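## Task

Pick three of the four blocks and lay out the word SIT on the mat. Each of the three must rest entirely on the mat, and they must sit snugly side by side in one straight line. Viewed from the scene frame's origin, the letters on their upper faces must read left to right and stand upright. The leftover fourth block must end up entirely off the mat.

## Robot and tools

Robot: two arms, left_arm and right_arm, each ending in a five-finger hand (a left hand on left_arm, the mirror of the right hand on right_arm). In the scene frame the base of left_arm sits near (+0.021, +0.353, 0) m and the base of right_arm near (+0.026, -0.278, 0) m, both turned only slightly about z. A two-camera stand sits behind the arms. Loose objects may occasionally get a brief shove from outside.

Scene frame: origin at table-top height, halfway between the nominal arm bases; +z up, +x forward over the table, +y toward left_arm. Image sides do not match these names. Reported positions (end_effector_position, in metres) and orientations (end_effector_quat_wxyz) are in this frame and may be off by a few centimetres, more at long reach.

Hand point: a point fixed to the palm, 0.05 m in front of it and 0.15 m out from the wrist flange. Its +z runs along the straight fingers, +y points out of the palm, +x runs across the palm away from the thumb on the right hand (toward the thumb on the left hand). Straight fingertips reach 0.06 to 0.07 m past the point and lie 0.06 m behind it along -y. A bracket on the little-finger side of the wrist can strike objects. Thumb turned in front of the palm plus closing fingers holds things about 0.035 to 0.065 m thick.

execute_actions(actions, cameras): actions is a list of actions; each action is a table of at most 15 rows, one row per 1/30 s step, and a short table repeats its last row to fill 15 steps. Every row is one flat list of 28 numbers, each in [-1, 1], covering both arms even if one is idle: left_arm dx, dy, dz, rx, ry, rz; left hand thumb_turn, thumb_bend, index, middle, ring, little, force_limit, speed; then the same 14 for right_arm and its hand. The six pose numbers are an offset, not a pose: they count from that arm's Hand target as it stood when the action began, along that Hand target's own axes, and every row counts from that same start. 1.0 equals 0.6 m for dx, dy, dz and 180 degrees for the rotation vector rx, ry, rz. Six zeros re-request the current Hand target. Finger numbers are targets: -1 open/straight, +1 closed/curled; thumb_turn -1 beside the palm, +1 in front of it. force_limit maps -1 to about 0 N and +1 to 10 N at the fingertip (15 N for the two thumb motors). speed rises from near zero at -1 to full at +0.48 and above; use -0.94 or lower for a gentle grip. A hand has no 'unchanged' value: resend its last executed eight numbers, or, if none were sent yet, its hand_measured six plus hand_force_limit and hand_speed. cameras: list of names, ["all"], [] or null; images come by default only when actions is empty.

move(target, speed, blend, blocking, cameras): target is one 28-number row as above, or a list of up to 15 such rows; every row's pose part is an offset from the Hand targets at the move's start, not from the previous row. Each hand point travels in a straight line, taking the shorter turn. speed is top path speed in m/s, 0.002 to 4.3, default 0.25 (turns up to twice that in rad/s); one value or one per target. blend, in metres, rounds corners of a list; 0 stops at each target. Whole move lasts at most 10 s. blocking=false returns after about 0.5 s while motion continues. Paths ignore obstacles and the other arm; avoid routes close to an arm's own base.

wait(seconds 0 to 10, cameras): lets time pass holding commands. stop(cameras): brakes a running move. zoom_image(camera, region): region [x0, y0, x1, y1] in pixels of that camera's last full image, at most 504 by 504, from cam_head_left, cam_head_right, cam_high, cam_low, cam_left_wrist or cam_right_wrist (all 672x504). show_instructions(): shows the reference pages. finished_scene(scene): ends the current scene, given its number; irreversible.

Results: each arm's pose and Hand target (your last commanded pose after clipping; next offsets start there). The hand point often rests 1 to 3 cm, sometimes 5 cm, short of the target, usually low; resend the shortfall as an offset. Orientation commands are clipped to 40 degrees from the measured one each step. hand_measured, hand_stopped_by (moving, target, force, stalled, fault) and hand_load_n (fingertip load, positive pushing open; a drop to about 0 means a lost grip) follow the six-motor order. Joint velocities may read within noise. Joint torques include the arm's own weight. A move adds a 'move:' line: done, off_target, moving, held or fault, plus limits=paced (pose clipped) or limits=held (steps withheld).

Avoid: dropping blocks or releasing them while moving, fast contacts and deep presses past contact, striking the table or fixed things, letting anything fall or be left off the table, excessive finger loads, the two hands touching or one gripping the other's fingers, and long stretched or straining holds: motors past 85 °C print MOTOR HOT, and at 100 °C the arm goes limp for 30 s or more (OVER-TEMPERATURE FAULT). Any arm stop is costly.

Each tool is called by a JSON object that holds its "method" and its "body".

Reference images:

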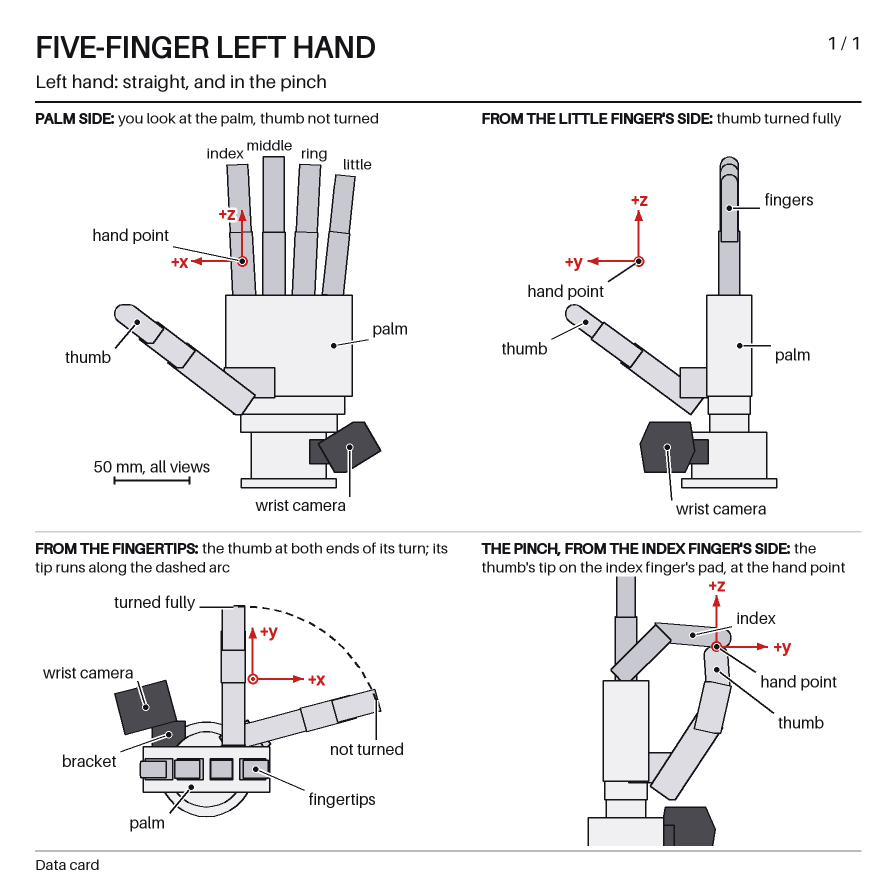

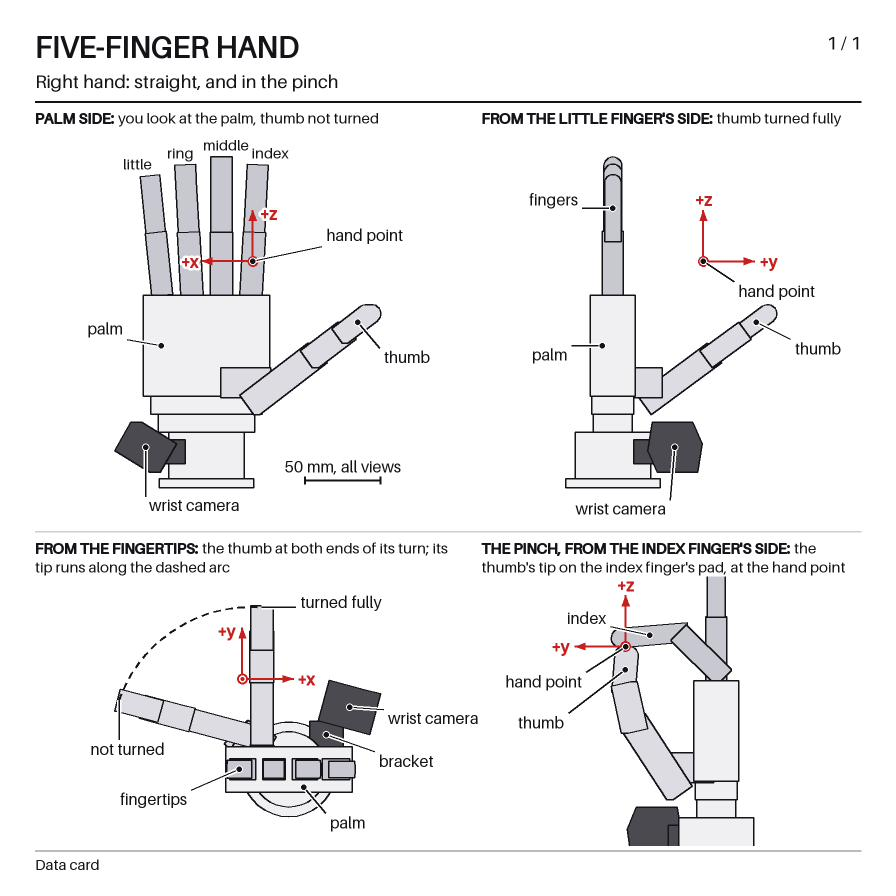

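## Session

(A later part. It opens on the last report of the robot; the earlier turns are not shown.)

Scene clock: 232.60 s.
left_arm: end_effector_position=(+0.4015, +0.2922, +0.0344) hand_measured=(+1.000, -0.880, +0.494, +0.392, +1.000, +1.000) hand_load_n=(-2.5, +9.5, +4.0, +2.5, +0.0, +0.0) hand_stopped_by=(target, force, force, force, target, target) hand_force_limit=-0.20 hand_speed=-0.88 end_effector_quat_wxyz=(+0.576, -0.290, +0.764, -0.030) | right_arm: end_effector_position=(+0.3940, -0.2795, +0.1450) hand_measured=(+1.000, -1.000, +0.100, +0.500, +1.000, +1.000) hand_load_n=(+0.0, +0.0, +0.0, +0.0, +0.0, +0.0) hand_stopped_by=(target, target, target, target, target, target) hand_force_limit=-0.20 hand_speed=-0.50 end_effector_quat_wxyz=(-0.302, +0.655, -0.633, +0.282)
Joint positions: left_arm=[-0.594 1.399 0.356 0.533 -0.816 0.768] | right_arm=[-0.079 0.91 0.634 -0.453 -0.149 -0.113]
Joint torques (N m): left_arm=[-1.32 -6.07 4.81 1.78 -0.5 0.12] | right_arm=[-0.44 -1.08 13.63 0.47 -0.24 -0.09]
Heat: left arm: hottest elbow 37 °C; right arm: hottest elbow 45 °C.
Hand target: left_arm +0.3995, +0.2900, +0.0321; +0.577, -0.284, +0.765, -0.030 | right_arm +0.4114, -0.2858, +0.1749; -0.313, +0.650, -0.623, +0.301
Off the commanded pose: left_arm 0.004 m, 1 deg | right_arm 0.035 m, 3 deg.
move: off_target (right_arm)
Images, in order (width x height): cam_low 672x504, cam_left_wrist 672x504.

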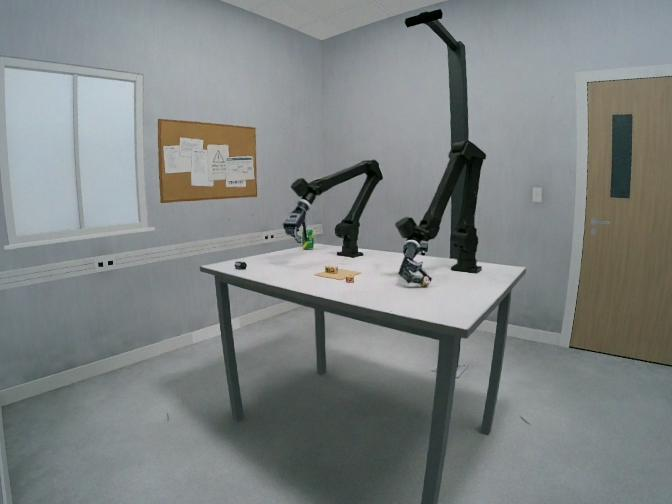

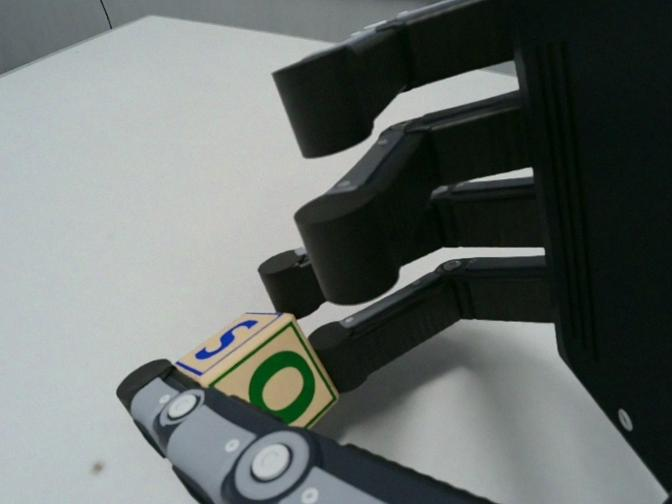

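{"method": "move", "body": {"target": [[0.0043,0.0019,0.0017,0,0,0,1,-0.4,0.5,0.5,1,1,-0.2,-0.88,0,0,0,0,0,0,1,-1,0.1,0.5,1,1,-0.2,-0.5],[0.0043,0.0019,0.0017,0,0,0,1,-1,0.1,0.1,1,1,-0.2,-0.6,0,0,0,0,0,0,1,-1,0.1,0.5,1,1,-0.2,-0.5]], "speed": 0.04, "cameras": ["cam_low","cam_left_wrist","cam_high"]}}

{"method": "zoom_image", "body": {"camera": "cam_low", "region": [385, 240, 445, 300]}}

{"method": "zoom_image", "body": {"camera": "cam_high", "region": [400, 300, 470, 370]}}

Scene clock: 234.27 s.
left_arm: end_effector_position=(+0.4014, +0.2929, +0.0319) hand_measured=(+1.000, -1.000, +0.100, +0.100, +1.000, +1.000) hand_load_n=(+0.0, +0.0, -0.5, +0.0, +0.0, +0.0) hand_stopped_by=(target, target, target, target, target, target) hand_force_limit=-0.20 hand_speed=-0.60 end_effector_quat_wxyz=(+0.577, -0.289, +0.763, -0.028) | right_arm: end_effector_position=(+0.3940, -0.2795, +0.1450) hand_measured=(+1.000, -1.000, +0.100, +0.500, +1.000, +1.000) hand_load_n=(+0.0, +0.0, +0.0, +0.0, +0.0, +0.0) hand_stopped_by=(target, target, target, target, target, target) hand_force_limit=-0.20 hand_speed=-0.50 end_effector_quat_wxyz=(-0.302, +0.655, -0.633, +0.282)
Joint positions: left_arm=[-0.594 1.413 0.353 0.552 -0.819 0.774] | right_arm=[-0.079 0.91 0.634 -0.453 -0.149 -0.113]
Joint torques (N m): left_arm=[-1.32 -6.07 4.72 1.78 -0.37 0.09] | right_arm=[-0.56 -1.44 13.52 0.55 -0.34 -0.11]
Heat: left arm: hottest elbow 36 °C; right arm: hottest elbow 45 °C.
Hand target: left_arm +0.3996, +0.2900, +0.0292; +0.577, -0.284, +0.765, -0.030 | right_arm +0.4114, -0.2858, +0.1749; -0.313, +0.650, -0.623, +0.301
Off the commanded pose: left_arm 0.004 m, 1 deg | right_arm 0.035 m, 3 deg.
move: off_target (right_arm)
Images, in order (width x height): cam_high 672x504, cam_low 672x504, cam_left_wrist 672x504.

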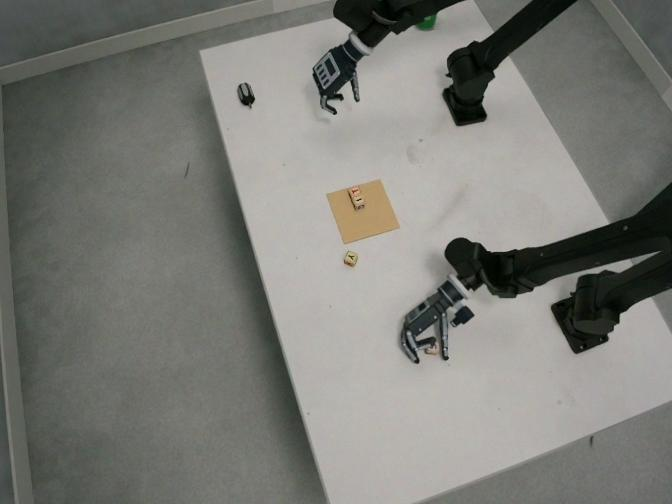

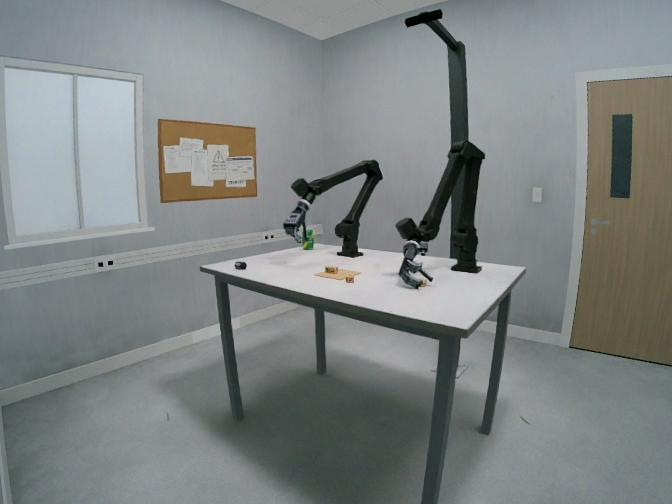

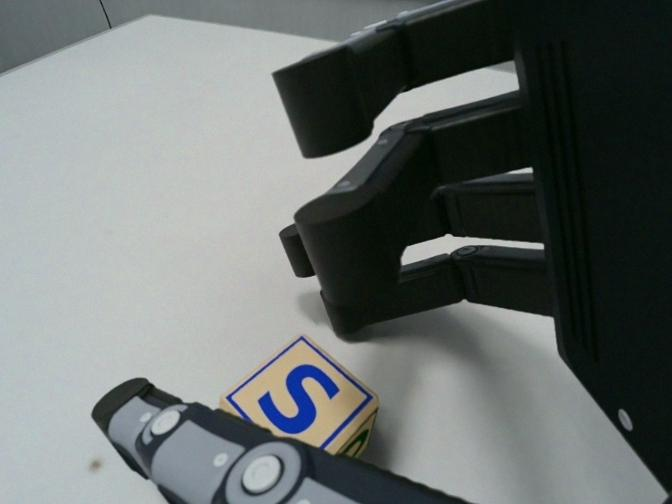

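Scaled by 8.400.

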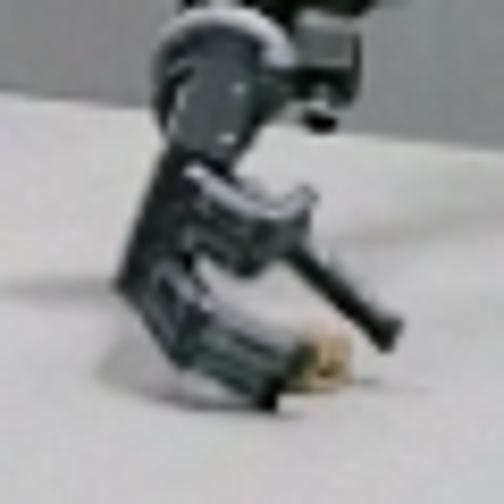

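Scaled by 7.200.

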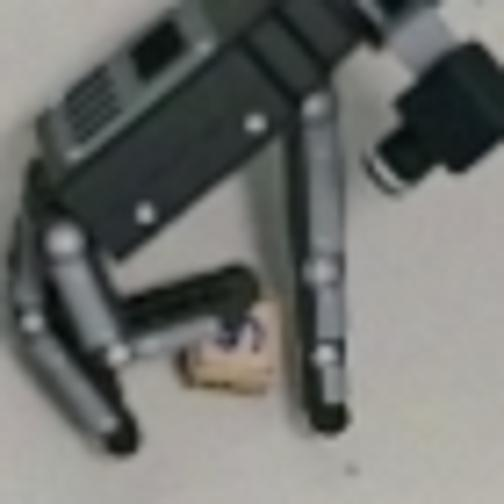

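{"method": "zoom_image", "body": {"camera": "cam_left_wrist", "region": [200, 320, 400, 470]}}

Scaled by 2.520.

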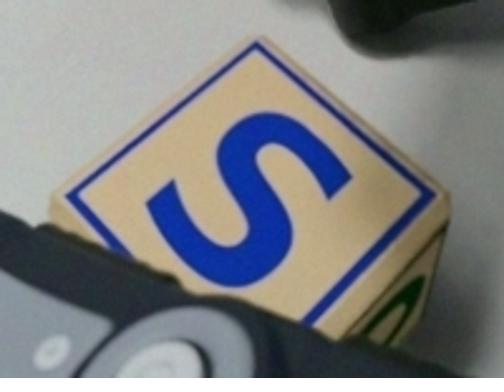

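{"method": "move", "body": {"target": [[-0.0866,-0.0374,-0.033,0,0,0,1,-1,0.1,0.1,1,1,-0.2,-0.5,0,0,0,0,0,0,1,-1,0.1,0.5,1,1,-0.2,-0.5],[-0.2021,-0.0874,-0.0771,0,0.2207,-0.2497,1,-1,0.1,0.1,1,1,-0.2,-0.5,0,0,0,0,0,0,1,-1,0.1,0.5,1,1,-0.2,-0.5]], "speed": [0.12,0.25], "blend": [0.02,0], "cameras": ["cam_left_wrist","cam_head_left","cam_high"]}}

Scene clock: 240.13 s.
left_arm: end_effector_position=(+0.3809, +0.2871, +0.1433) hand_measured=(+1.000, -1.000, +0.100, +0.100, +1.000, +1.000) hand_load_n=(+0.0, +0.0, +0.0, +0.0, +0.0, +0.0) hand_stopped_by=(target, target, target, target, target, target) hand_force_limit=-0.20 hand_speed=-0.50 end_effector_quat_wxyz=(+0.220, -0.522, +0.757, -0.325) | right_arm: end_effector_position=(+0.3940, -0.2795, +0.1450) hand_measured=(+1.000, -1.000, +0.100, +0.500, +1.000, +1.000) hand_load_n=(+0.0, +0.0, +0.0, +0.0, +0.0, +0.0) hand_stopped_by=(target, target, target, target, target, target) hand_force_limit=-0.20 hand_speed=-0.50 end_effector_quat_wxyz=(-0.302, +0.655, -0.633, +0.282)
Joint positions: left_arm=[-0.025 0.961 0.68 -0.518 0.264 0.253] | right_arm=[-0.079 0.91 0.634 -0.453 -0.149 -0.113]
Joint torques (N m): left_arm=[0.38 -4.01 14.68 0.76 0.24 -0.06] | right_arm=[-0.09 -1.32 13.68 0.72 -0.27 -0.11]
Heat: left arm: hottest elbow 36 °C; right arm: hottest elbow 45 °C.
Hand target: left_arm +0.3998, +0.2900, +0.1691; +0.235, -0.522, +0.748, -0.336 | right_arm +0.4114, -0.2858, +0.1749; -0.313, +0.650, -0.623, +0.301
Off the commanded pose: left_arm 0.032 m, 2 deg | right_arm 0.035 m, 3 deg.
move: off_target (left_arm, right_arm)
Images, in order (width x height): cam_head_left 672x504, cam_high 672x504, cam_left_wrist 672x504.

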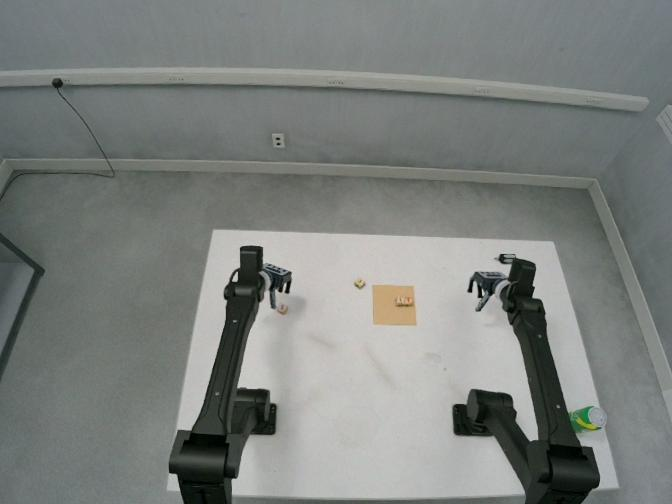

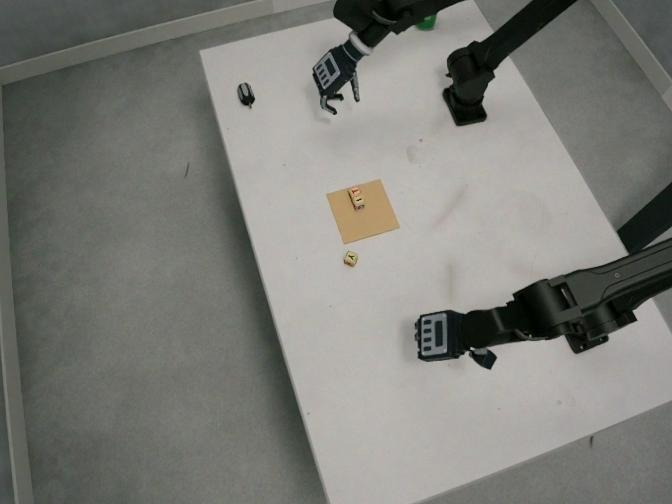

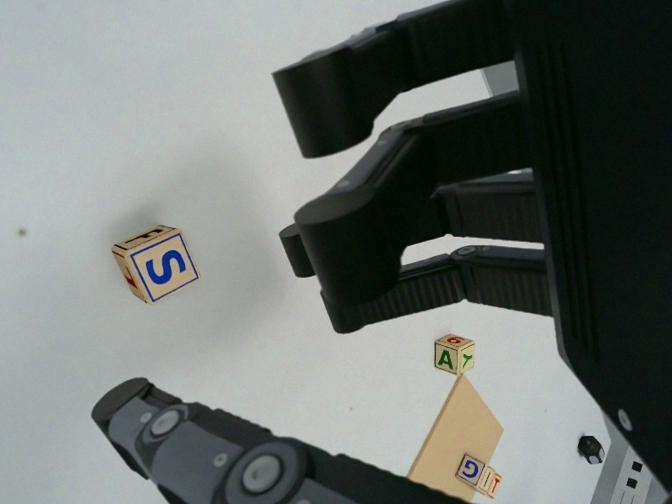

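{"method": "execute_actions", "body": {"actions": []}}

{"method": "zoom_image", "body": {"camera": "cam_left_wrist", "region": [100, 210, 230, 320]}}

{"method": "zoom_image", "body": {"camera": "cam_head_left", "region": [200, 250, 470, 400]}}

Scene clock: 241.40 s.
left_arm: end_effector_position=(+0.3810, +0.2870, +0.1434) hand_measured=(+1.000, -1.000, +0.100, +0.100, +1.000, +1.000) hand_load_n=(+0.0, +0.0, +0.0, +0.0, +0.0, +0.0) hand_stopped_by=(target, target, target, target, target, target) hand_force_limit=-0.20 hand_speed=-0.50 end_effector_quat_wxyz=(+0.220, -0.522, +0.757, -0.325) | right_arm: end_effector_position=(+0.3940, -0.2795, +0.1450) hand_measured=(+1.000, -1.000, +0.100, +0.500, +1.000, +1.000) hand_load_n=(+0.0, +0.0, +0.5, +0.0, +0.5, +0.0) hand_stopped_by=(target, target, target, target, target, target) hand_force_limit=-0.20 hand_speed=-0.50 end_effector_quat_wxyz=(-0.302, +0.655, -0.633, +0.282)
Joint positions: left_arm=[-0.025 0.961 0.681 -0.519 0.264 0.253] | right_arm=[-0.079 0.91 0.634 -0.453 -0.149 -0.113]
Joint velocities: within noise
Joint torques (N m): left_arm=[0.38 -4.07 14.64 0.73 0.24 -0.06] | right_arm=[-0.5 -1.14 13.79 0.75 -0.24 -0.1]
Motor temperatures (°C): left_arm=[30 34 37 30 26 28] | right_arm=[29 30 45 28 27 28]
Heat: left arm: hottest elbow 37 °C; right arm: hottest elbow 45 °C.
Hand target: left_arm +0.3998, +0.2900, +0.1692; +0.235, -0.522, +0.748, -0.336 | right_arm +0.4114, -0.2858, +0.1749; -0.313, +0.650, -0.623, +0.301
Off the commanded pose: left_arm 0.032 m, 2 deg | right_arm 0.035 m, 3 deg.

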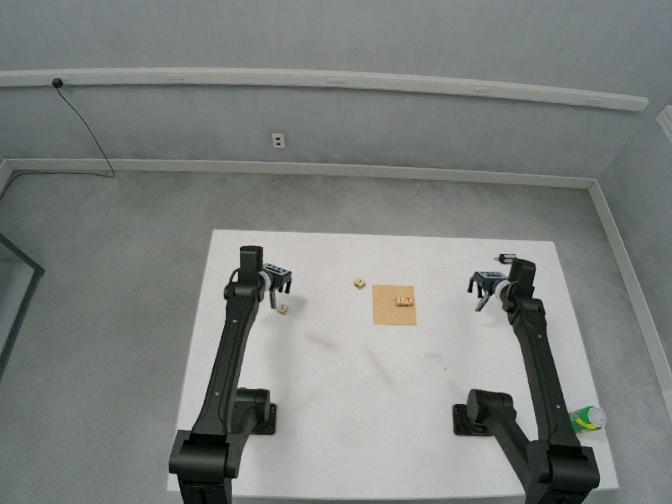

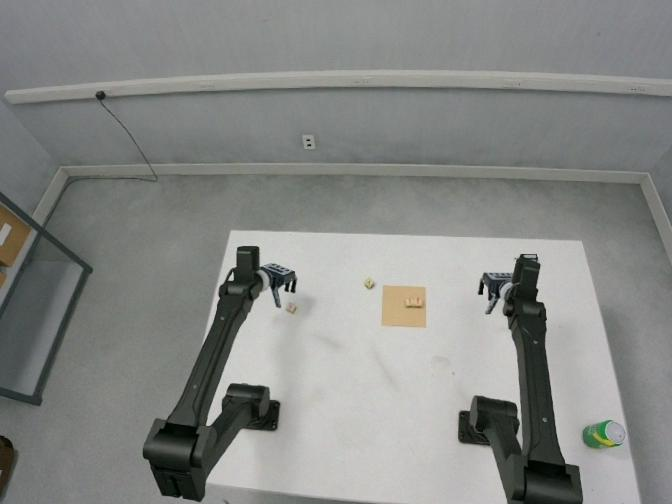

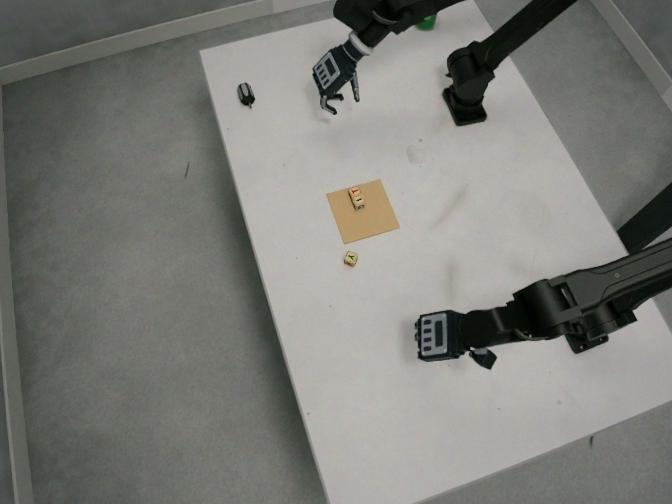

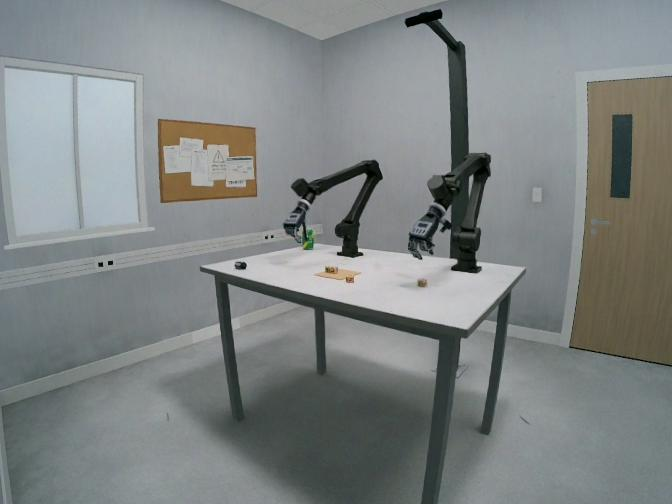

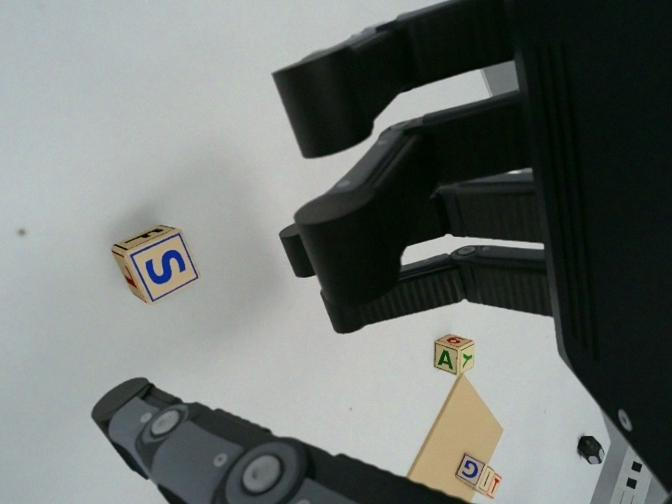

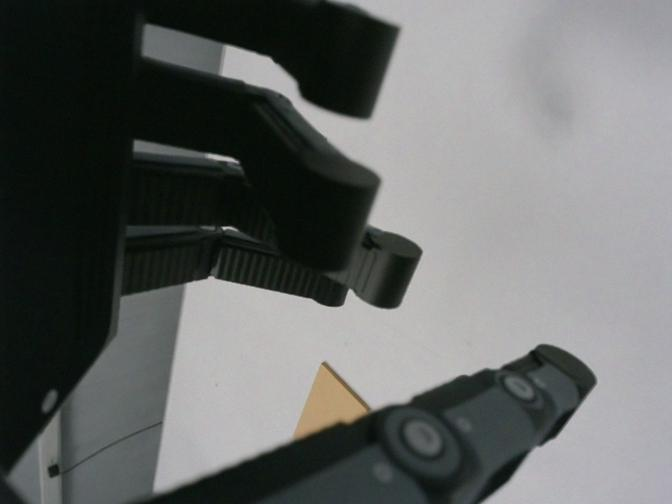

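Scaled by 3.877.

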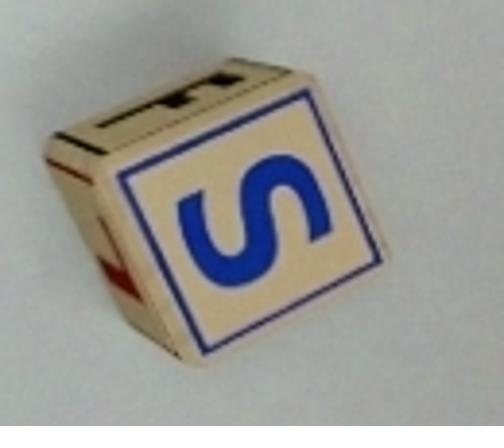

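Scaled by 1.867.

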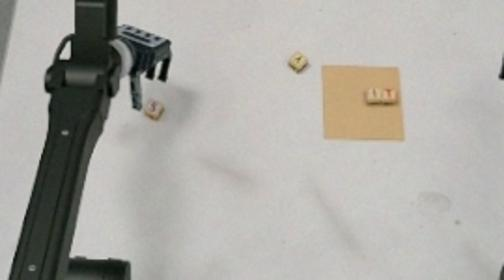

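{"method": "zoom_image", "body": {"camera": "cam_left_wrist", "region": [125, 225, 205, 305]}}

{"method": "zoom_image", "body": {"camera": "cam_head_left", "region": [270, 298, 294, 322]}}

Scaled by 6.300.

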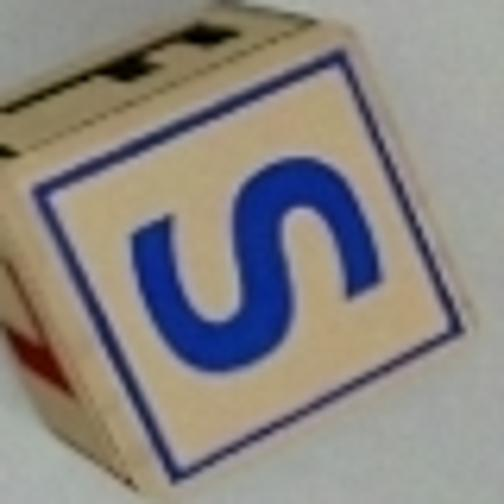

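Scaled by 21.000.

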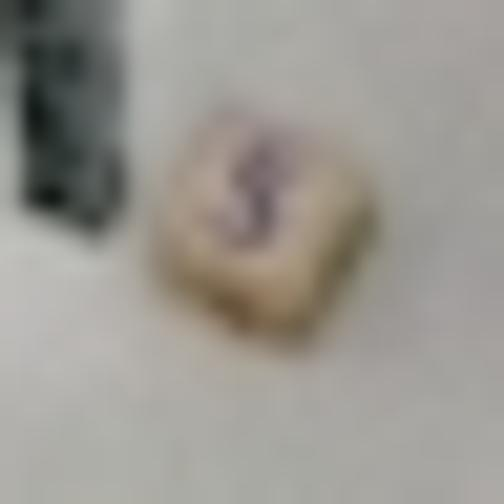

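{"method": "move", "body": {"target": [0.0239, 0.0806, 0.0973, 0, 0, 0, 1, -1, 0.1, 0.1, 1, 1, -0.2, -0.5, 0, 0, 0, 0, 0, 0, 1, -1, 0.1, 0.5, 1, 1, -0.2, -0.5], "speed": 0.15, "cameras": ["cam_left_wrist"]}}

{"method": "zoom_image", "body": {"camera": "cam_left_wrist", "region": [80, 200, 240, 360]}}

Scene clock: 244.73 s.
left_arm: end_effector_position=(+0.4027, +0.2771, +0.0940) hand_measured=(+1.000, -1.000, +0.100, +0.100, +1.000, +1.000) hand_load_n=(+0.0, +0.0, +0.0, +0.0, +0.0, -0.5) hand_stopped_by=(target, target, target, target, target, target) hand_force_limit=-0.20 hand_speed=-0.50 end_effector_quat_wxyz=(+0.234, -0.525, +0.748, -0.332) | right_arm: end_effector_position=(+0.3940, -0.2795, +0.1450) hand_measured=(+1.000, -1.000, +0.100, +0.500, +1.000, +1.000) hand_load_n=(+0.0, +0.0, +0.0, +0.0, +0.0, +0.0) hand_stopped_by=(target, target, target, target, target, target) hand_force_limit=-0.20 hand_speed=-0.50 end_effector_quat_wxyz=(-0.302, +0.655, -0.633, +0.282)
Joint positions: left_arm=[-0.062 1.077 0.597 -0.279 0.225 0.211] | right_arm=[-0.079 0.91 0.634 -0.453 -0.149 -0.113]
Joint torques (N m): left_arm=[-1.38 -5.13 8.94 1.78 0.05 -0.05] | right_arm=[-0.44 -2.02 13.44 0.77 -0.24 -0.09]
Heat: left arm: hottest elbow 37 °C; right arm: hottest elbow 45 °C.
Hand target: left_arm +0.4058, +0.2726, +0.0942; +0.235, -0.523, +0.747, -0.336 | right_arm +0.4114, -0.2858, +0.1749; -0.313, +0.650, -0.623, +0.301
Off the commanded pose: left_arm 0.005 m, 1 deg | right_arm 0.035 m, 3 deg.
move: off_target (right_arm)
Images, in order (width x height): cam_left_wrist 672x504.

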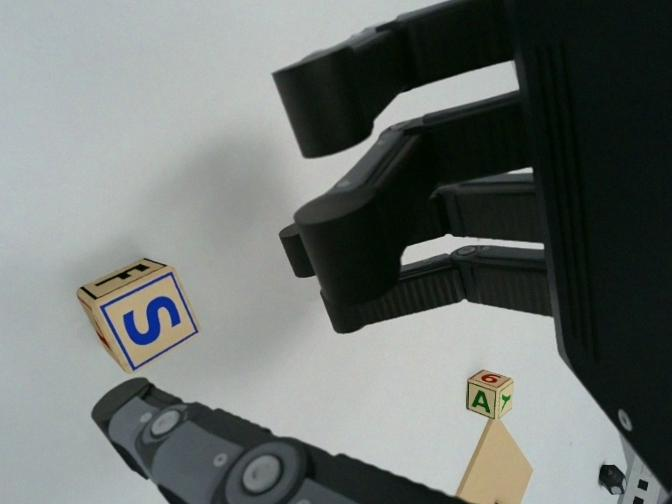

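Scaled by 3.150.

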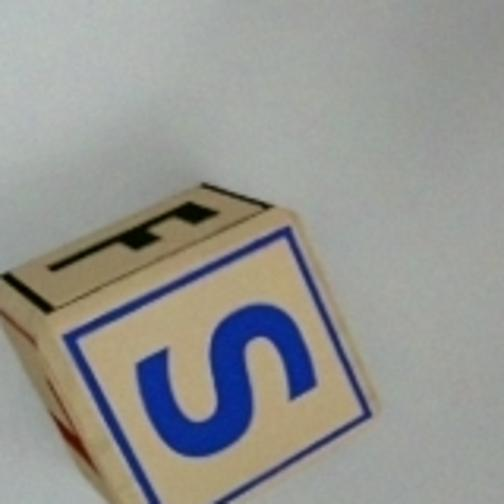

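{"method": "zoom_image", "body": {"camera": "cam_left_wrist", "region": [90, 265, 210, 385]}}

Scaled by 4.200.

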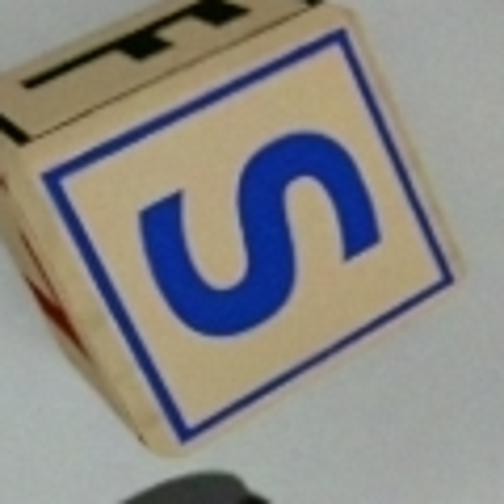

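{"method": "move", "body": {"target": [-0.0058, 0.0441, 0.0256, 0, 0.0083, 0.0073, 1, -1, 0.1, 0.1, 1, 1, -0.2, -0.5, 0, 0, 0, 0, 0, 0, 1, -1, 0.1, 0.5, 1, 1, -0.2, -0.5], "speed": 0.1, "cameras": ["cam_left_wrist"]}}

{"method": "zoom_image", "body": {"camera": "cam_left_wrist", "region": [70, 280, 230, 440]}}

Scene clock: 252.30 s.
left_arm: end_effector_position=(+0.3981, +0.2733, +0.0659) hand_measured=(+1.000, -1.000, +0.100, +0.100, +1.000, +1.000) hand_load_n=(+0.0, +0.0, +0.0, +0.0, +0.0, +0.0) hand_stopped_by=(target, target, target, target, target, target) hand_force_limit=-0.20 hand_speed=-0.50 end_effector_quat_wxyz=(+0.224, -0.510, +0.758, -0.340) | right_arm: end_effector_position=(+0.3940, -0.2795, +0.1450) hand_measured=(+1.000, -1.000, +0.100, +0.500, +1.000, +1.000) hand_load_n=(+0.0, +0.0, +0.0, +0.0, +0.0, +0.0) hand_stopped_by=(target, target, target, target, target, target) hand_force_limit=-0.20 hand_speed=-0.50 end_effector_quat_wxyz=(-0.302, +0.655, -0.633, +0.282)
Joint positions: left_arm=[-0.057 1.127 0.545 -0.183 0.266 0.237] | right_arm=[-0.079 0.91 0.634 -0.453 -0.149 -0.113]
Joint torques (N m): left_arm=[0.44 -5.25 8.2 1.76 0.24 0.09] | right_arm=[-0.03 -1.32 13.49 0.55 -0.27 -0.09]
Heat: left arm: hottest elbow 37 °C; right arm: hottest elbow 46 °C.
Hand target: left_arm +0.4013, +0.2778, +0.0642; +0.229, -0.509, +0.756, -0.340 | right_arm +0.4114, -0.2858, +0.1749; -0.313, +0.650, -0.623, +0.301
Off the commanded pose: left_arm 0.006 m, 1 deg | right_arm 0.035 m, 3 deg.
move: off_target (right_arm)
Images, in order (width x height): cam_left_wrist 672x504.

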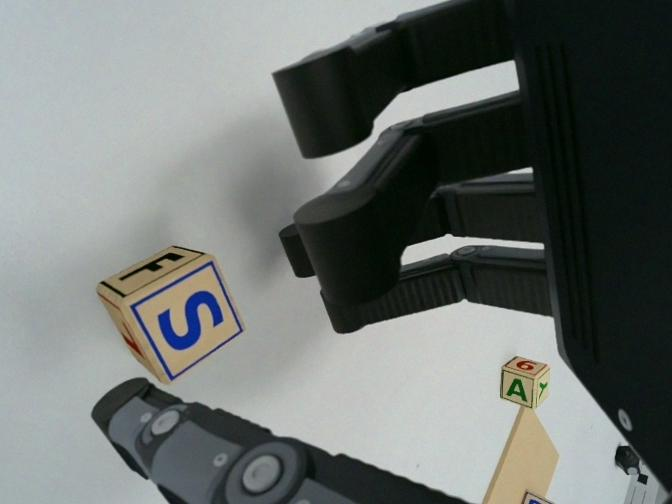

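Scaled by 3.150.

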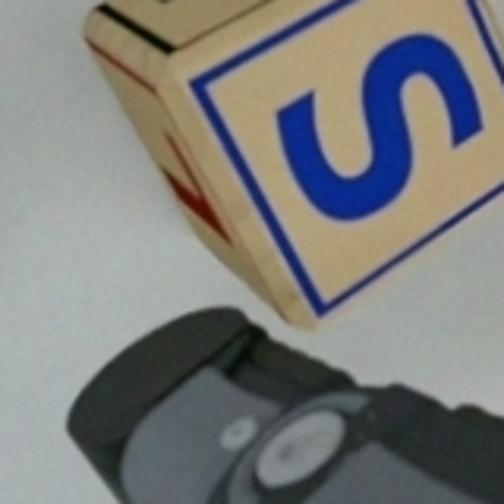

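{"method": "zoom_image", "body": {"camera": "cam_left_wrist", "region": [120, 250, 250, 380]}}

Scaled by 3.877.

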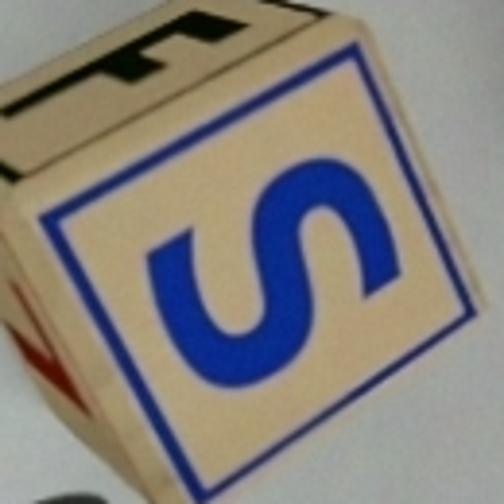

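{"method": "move", "body": {"target": [-0.0170, 0.0115, -0.0030, 0, 0, 0, 1, -1, 0.1, 0.1, 1, 1, -0.2, -0.5, 0, 0, 0, 0, 0, 0, 1, -1, 0.1, 0.5, 1, 1, -0.2, -0.5], "speed": 0.1, "cameras": ["cam_left_wrist"]}}

{"method": "zoom_image", "body": {"camera": "cam_left_wrist", "region": [120, 230, 250, 360]}}

Scene clock: 254.00 s.
left_arm: end_effector_position=(+0.3972, +0.2852, +0.0627) hand_measured=(+1.000, -1.000, +0.100, +0.100, +1.000, +1.000) hand_load_n=(+0.0, +0.0, +0.0, +0.0, +0.0, +0.0) hand_stopped_by=(target, target, target, target, target, target) hand_force_limit=-0.20 hand_speed=-0.50 end_effector_quat_wxyz=(+0.225, -0.510, +0.757, -0.341) | right_arm: end_effector_position=(+0.3940, -0.2795, +0.1450) hand_measured=(+1.000, -1.000, +0.100, +0.500, +1.000, +1.000) hand_load_n=(+0.0, +0.0, +0.0, +0.0, +0.0, +0.0) hand_stopped_by=(target, target, target, target, target, target) hand_force_limit=-0.20 hand_speed=-0.50 end_effector_quat_wxyz=(-0.302, +0.655, -0.633, +0.282)
Joint positions: left_arm=[-0.017 1.13 0.537 -0.179 0.295 0.266] | right_arm=[-0.079 0.91 0.634 -0.453 -0.149 -0.113]
Joint torques (N m): left_arm=[0.44 -5.07 8.03 1.76 0.26 0.1] | right_arm=[0.09 -1.85 13.39 0.68 -0.29 -0.12]
Heat: left arm: hottest elbow 37 °C; right arm: hottest elbow 46 °C.
Hand target: left_arm +0.3996, +0.2896, +0.0602; +0.229, -0.509, +0.756, -0.340 | right_arm +0.4114, -0.2858, +0.1749; -0.313, +0.650, -0.623, +0.301
Off the commanded pose: left_arm 0.006 m, 1 deg | right_arm 0.035 m, 3 deg.
move: off_target (right_arm)
Images, in order (width x height): cam_left_wrist 672x504.

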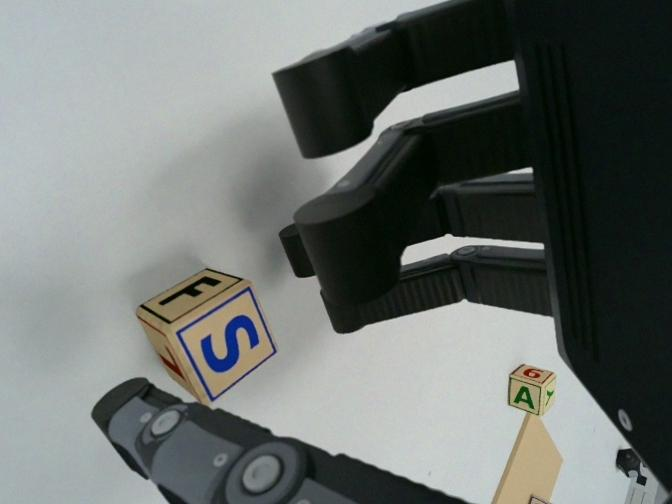

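Scaled by 3.877.

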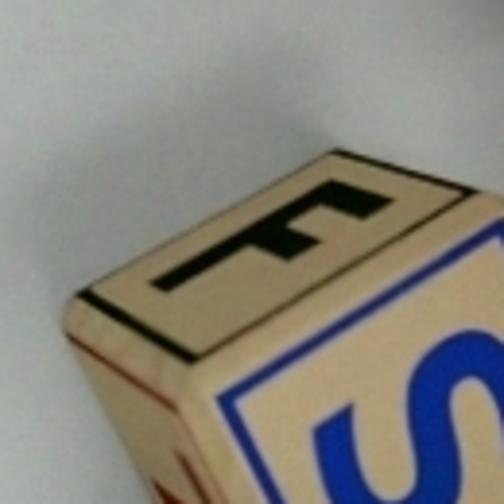

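{"method": "zoom_image", "body": {"camera": "cam_left_wrist", "region": [160, 275, 290, 405]}}

Scaled by 3.877.

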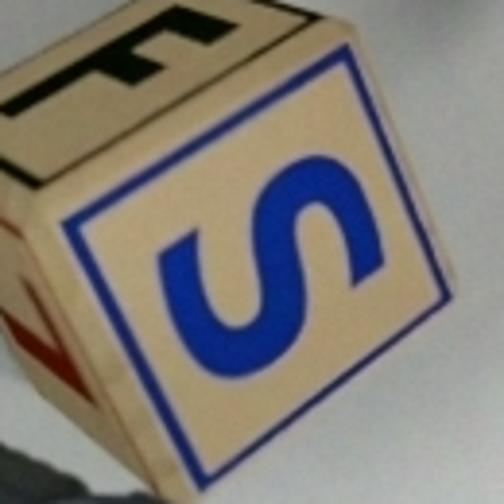

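{"method": "move", "body": {"target": [0, 0.0275, 0.0242, 0, 0, 0, 1, -1, 0.1, 0.1, 1, 1, -0.2, -0.5, 0, 0, 0, 0, 0, 0, 1, -1, 0.1, 0.5, 1, 1, -0.2, -0.5], "speed": 0.06, "cameras": ["cam_left_wrist"]}}

{"method": "zoom_image", "body": {"camera": "cam_left_wrist", "region": [190, 280, 350, 440]}}

Scene clock: 255.53 s.
left_arm: end_effector_position=(+0.3983, +0.2850, +0.0420) hand_measured=(+1.000, -1.000, +0.100, +0.100, +1.000, +1.000) hand_load_n=(+0.0, -0.5, +0.0, +0.0, +0.0, +0.5) hand_stopped_by=(target, target, target, target, target, target) hand_force_limit=-0.20 hand_speed=-0.50 end_effector_quat_wxyz=(+0.225, -0.509, +0.757, -0.342) | right_arm: end_effector_position=(+0.3940, -0.2795, +0.1450) hand_measured=(+1.000, -1.000, +0.100, +0.500, +1.000, +1.000) hand_load_n=(+0.0, +0.0, +0.0, +0.0, +0.0, +0.0) hand_stopped_by=(target, target, target, target, target, target) hand_force_limit=-0.20 hand_speed=-0.50 end_effector_quat_wxyz=(-0.302, +0.655, -0.633, +0.282)
Joint positions: left_arm=[-0.017 1.182 0.505 -0.092 0.296 0.267] | right_arm=[-0.079 0.91 0.634 -0.453 -0.149 -0.113]
Joint torques (N m): left_arm=[0.44 -5.25 7.43 1.72 0.23 0.09] | right_arm=[0.09 -0.97 13.68 0.65 -0.27 -0.06]
Heat: left arm: hottest elbow 37 °C; right arm: hottest elbow 46 °C.
Hand target: left_arm +0.3996, +0.2895, +0.0384; +0.229, -0.509, +0.756, -0.340 | right_arm +0.4114, -0.2858, +0.1749; -0.313, +0.650, -0.623, +0.301
Off the commanded pose: left_arm 0.006 m, 0 deg | right_arm 0.035 m, 3 deg.
move: off_target (right_arm)
Images, in order (width x height): cam_left_wrist 672x504.

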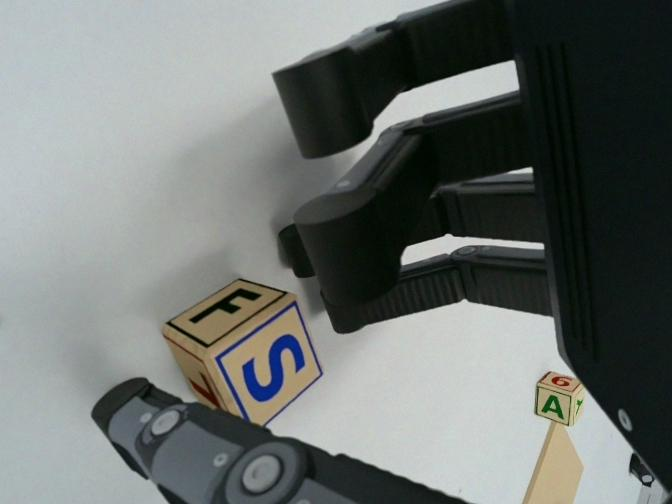

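Scaled by 3.150.

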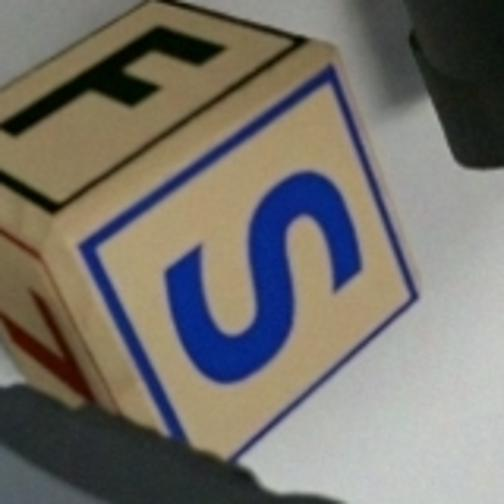

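{"method": "move", "body": {"target": [0, 0, 0, 0, 0, 0, 1, -0.4, 0.5, 0.5, 1, 1, -0.2, -0.88, 0, 0, 0, 0, 0, 0, 1, -1, 0.1, 0.5, 1, 1, -0.2, -0.5], "speed": 0.06, "cameras": ["cam_left_wrist"]}}

Scene clock: 257.33 s.
left_arm: end_effector_position=(+0.3983, +0.2850, +0.0417) hand_measured=(+1.000, -0.862, +0.500, +0.376, +1.000, +1.000) hand_load_n=(-1.0, +8.5, +1.5, +5.0, +0.0, +0.0) hand_stopped_by=(target, force, target, force, target, target) hand_force_limit=-0.20 hand_speed=-0.88 end_effector_quat_wxyz=(+0.225, -0.509, +0.757, -0.342) | right_arm: end_effector_position=(+0.3940, -0.2795, +0.1450) hand_measured=(+1.000, -1.000, +0.100, +0.500, +1.000, +1.000) hand_load_n=(+0.0, +0.0, +0.0, +0.0, +0.0, +0.0) hand_stopped_by=(target, target, target, target, target, target) hand_force_limit=-0.20 hand_speed=-0.50 end_effector_quat_wxyz=(-0.302, +0.655, -0.633, +0.282)
Joint positions: left_arm=[-0.017 1.183 0.505 -0.091 0.296 0.267] | right_arm=[-0.079 0.91 0.634 -0.453 -0.149 -0.113]
Joint torques (N m): left_arm=[0.44 -5.42 7.39 1.74 0.22 0.09] | right_arm=[0.26 -1.32 13.53 0.53 -0.21 -0.01]
Heat: left arm: hottest elbow 37 °C; right arm: hottest elbow 46 °C.
Hand target: left_arm +0.3996, +0.2895, +0.0384; +0.229, -0.509, +0.756, -0.340 | right_arm +0.4114, -0.2858, +0.1749; -0.313, +0.650, -0.623, +0.301
Off the commanded pose: left_arm 0.006 m, 0 deg | right_arm 0.035 m, 3 deg.
move: off_target (right_arm)
Images, in order (width x height): cam_left_wrist 672x504.

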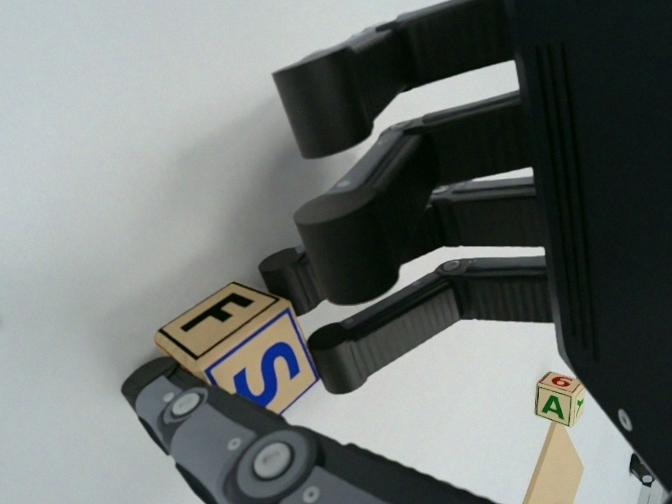

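{"method": "move", "body": {"target": [0, 0, 0, 0, 0, 0, 1, -0.4, 0.58, 0.5, 1, 1, -0.2, -0.88, 0, 0, 0, 0, 0, 0, 1, -1, 0.1, 0.5, 1, 1, -0.2, -0.5], "speed": 0.06, "cameras": ["cam_left_wrist"]}}

{"method": "zoom_image", "body": {"camera": "cam_left_wrist", "region": [120, 240, 380, 440]}}

Scene clock: 258.03 s.
left_arm: end_effector_position=(+0.3983, +0.2850, +0.0417) hand_measured=(+1.000, -0.862, +0.580, +0.376, +1.000, +1.000) hand_load_n=(+0.5, +7.5, +0.0, +6.0, +0.0, +0.0) hand_stopped_by=(target, force, target, force, target, target) hand_force_limit=-0.20 hand_speed=-0.88 end_effector_quat_wxyz=(+0.225, -0.509, +0.757, -0.342) | right_arm: end_effector_position=(+0.3940, -0.2795, +0.1450) hand_measured=(+1.000, -1.000, +0.100, +0.500, +1.000, +1.000) hand_load_n=(+0.0, +0.0, +0.0, +0.0, +0.0, +0.0) hand_stopped_by=(target, target, target, target, target, target) hand_force_limit=-0.20 hand_speed=-0.50 end_effector_quat_wxyz=(-0.302, +0.655, -0.633, +0.282)
Joint positions: left_arm=[-0.017 1.183 0.505 -0.091 0.296 0.267] | right_arm=[-0.079 0.91 0.634 -0.453 -0.149 -0.113]
Joint torques (N m): left_arm=[0.38 -5.48 7.41 1.74 0.22 0.09] | right_arm=[-0.79 -1.03 13.63 0.47 -0.28 -0.11]
Heat: left arm: hottest elbow 37 °C; right arm: hottest elbow 46 °C.
Hand target: left_arm +0.3996, +0.2895, +0.0384; +0.229, -0.509, +0.756, -0.340 | right_arm +0.4114, -0.2858, +0.1749; -0.313, +0.650, -0.623, +0.301
Off the commanded pose: left_arm 0.006 m, 0 deg | right_arm 0.035 m, 3 deg.
move: off_target (right_arm)
Images, in order (width x height): cam_left_wrist 672x504.

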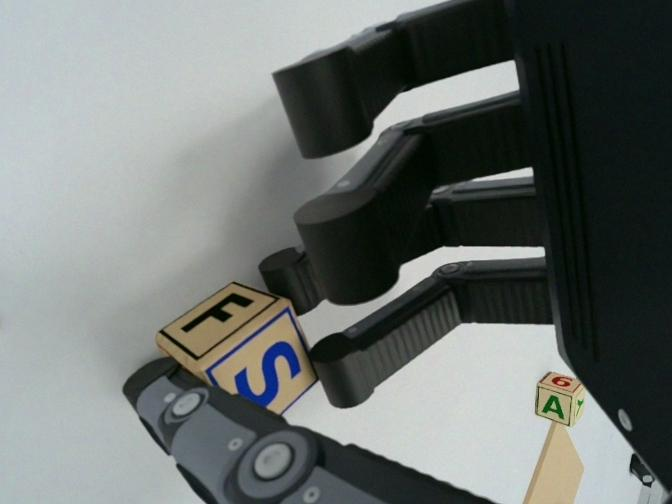

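Scaled by 1.938.

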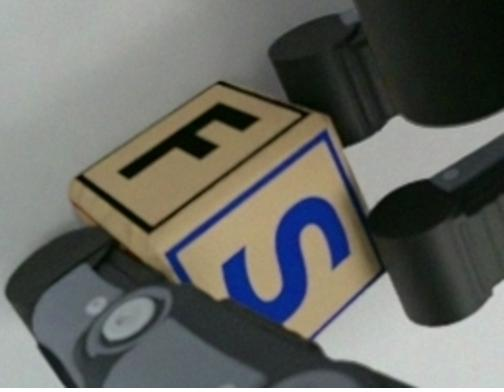

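{"method": "move", "body": {"target": [0, 0, 0, 0, 0, 0, 1, -1, 0.1, 0.1, 1, 1, -0.2, -0.6, 0, 0, 0, 0, 0, 0, 1, -1, 0.1, 0.5, 1, 1, -0.2, -0.5], "speed": 0.06, "cameras": ["cam_left_wrist"]}}

{"method": "zoom_image", "body": {"camera": "cam_left_wrist", "region": [190, 280, 350, 440]}}

Scene clock: 258.97 s.
left_arm: end_effector_position=(+0.3983, +0.2850, +0.0414) hand_measured=(+1.000, -1.000, +0.100, +0.100, +1.000, +1.000) hand_load_n=(+0.0, +0.0, +0.0, -1.0, +0.0, +0.0) hand_stopped_by=(target, target, target, target, target, target) hand_force_limit=-0.20 hand_speed=-0.60 end_effector_quat_wxyz=(+0.226, -0.508, +0.757, -0.342) | right_arm: end_effector_position=(+0.3940, -0.2795, +0.1450) hand_measured=(+1.000, -1.000, +0.100, +0.500, +1.000, +1.000) hand_load_n=(+0.0, +0.0, +0.0, +0.0, +0.0, +0.0) hand_stopped_by=(target, target, target, target, target, target) hand_force_limit=-0.20 hand_speed=-0.50 end_effector_quat_wxyz=(-0.302, +0.655, -0.633, +0.282)
Joint positions: left_arm=[-0.016 1.184 0.504 -0.087 0.297 0.267] | right_arm=[-0.079 0.91 0.634 -0.453 -0.149 -0.113]
Joint torques (N m): left_arm=[0.32 -5.48 7.53 1.59 0.18 0.09] | right_arm=[0.21 -0.62 13.71 0.62 -0.23 -0.12]
Heat: left arm: hottest elbow 37 °C; right arm: hottest elbow 46 °C.
Hand target: left_arm +0.3995, +0.2896, +0.0383; +0.229, -0.509, +0.756, -0.340 | right_arm +0.4114, -0.2858, +0.1749; -0.313, +0.650, -0.623, +0.301
Off the commanded pose: left_arm 0.006 m, 0 deg | right_arm 0.035 m, 3 deg.
move: off_target (right_arm)
Images, in order (width x height): cam_left_wrist 672x504.

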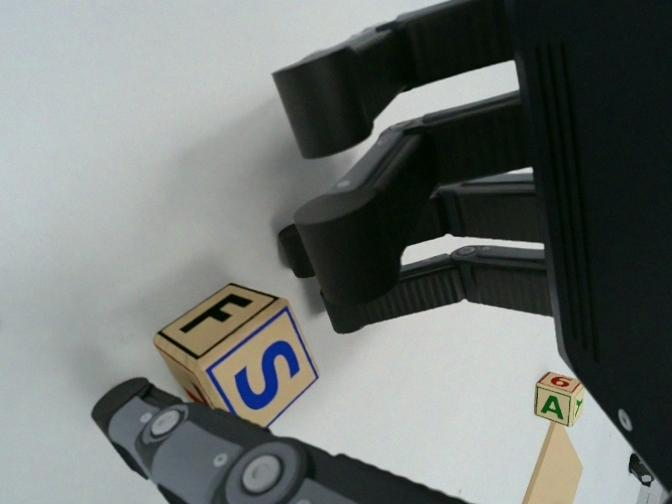

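Scaled by 3.150.

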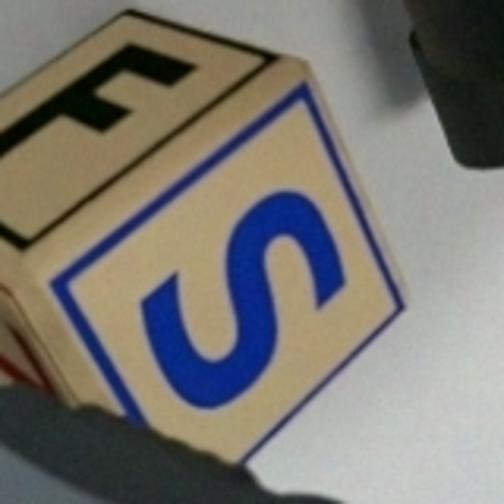

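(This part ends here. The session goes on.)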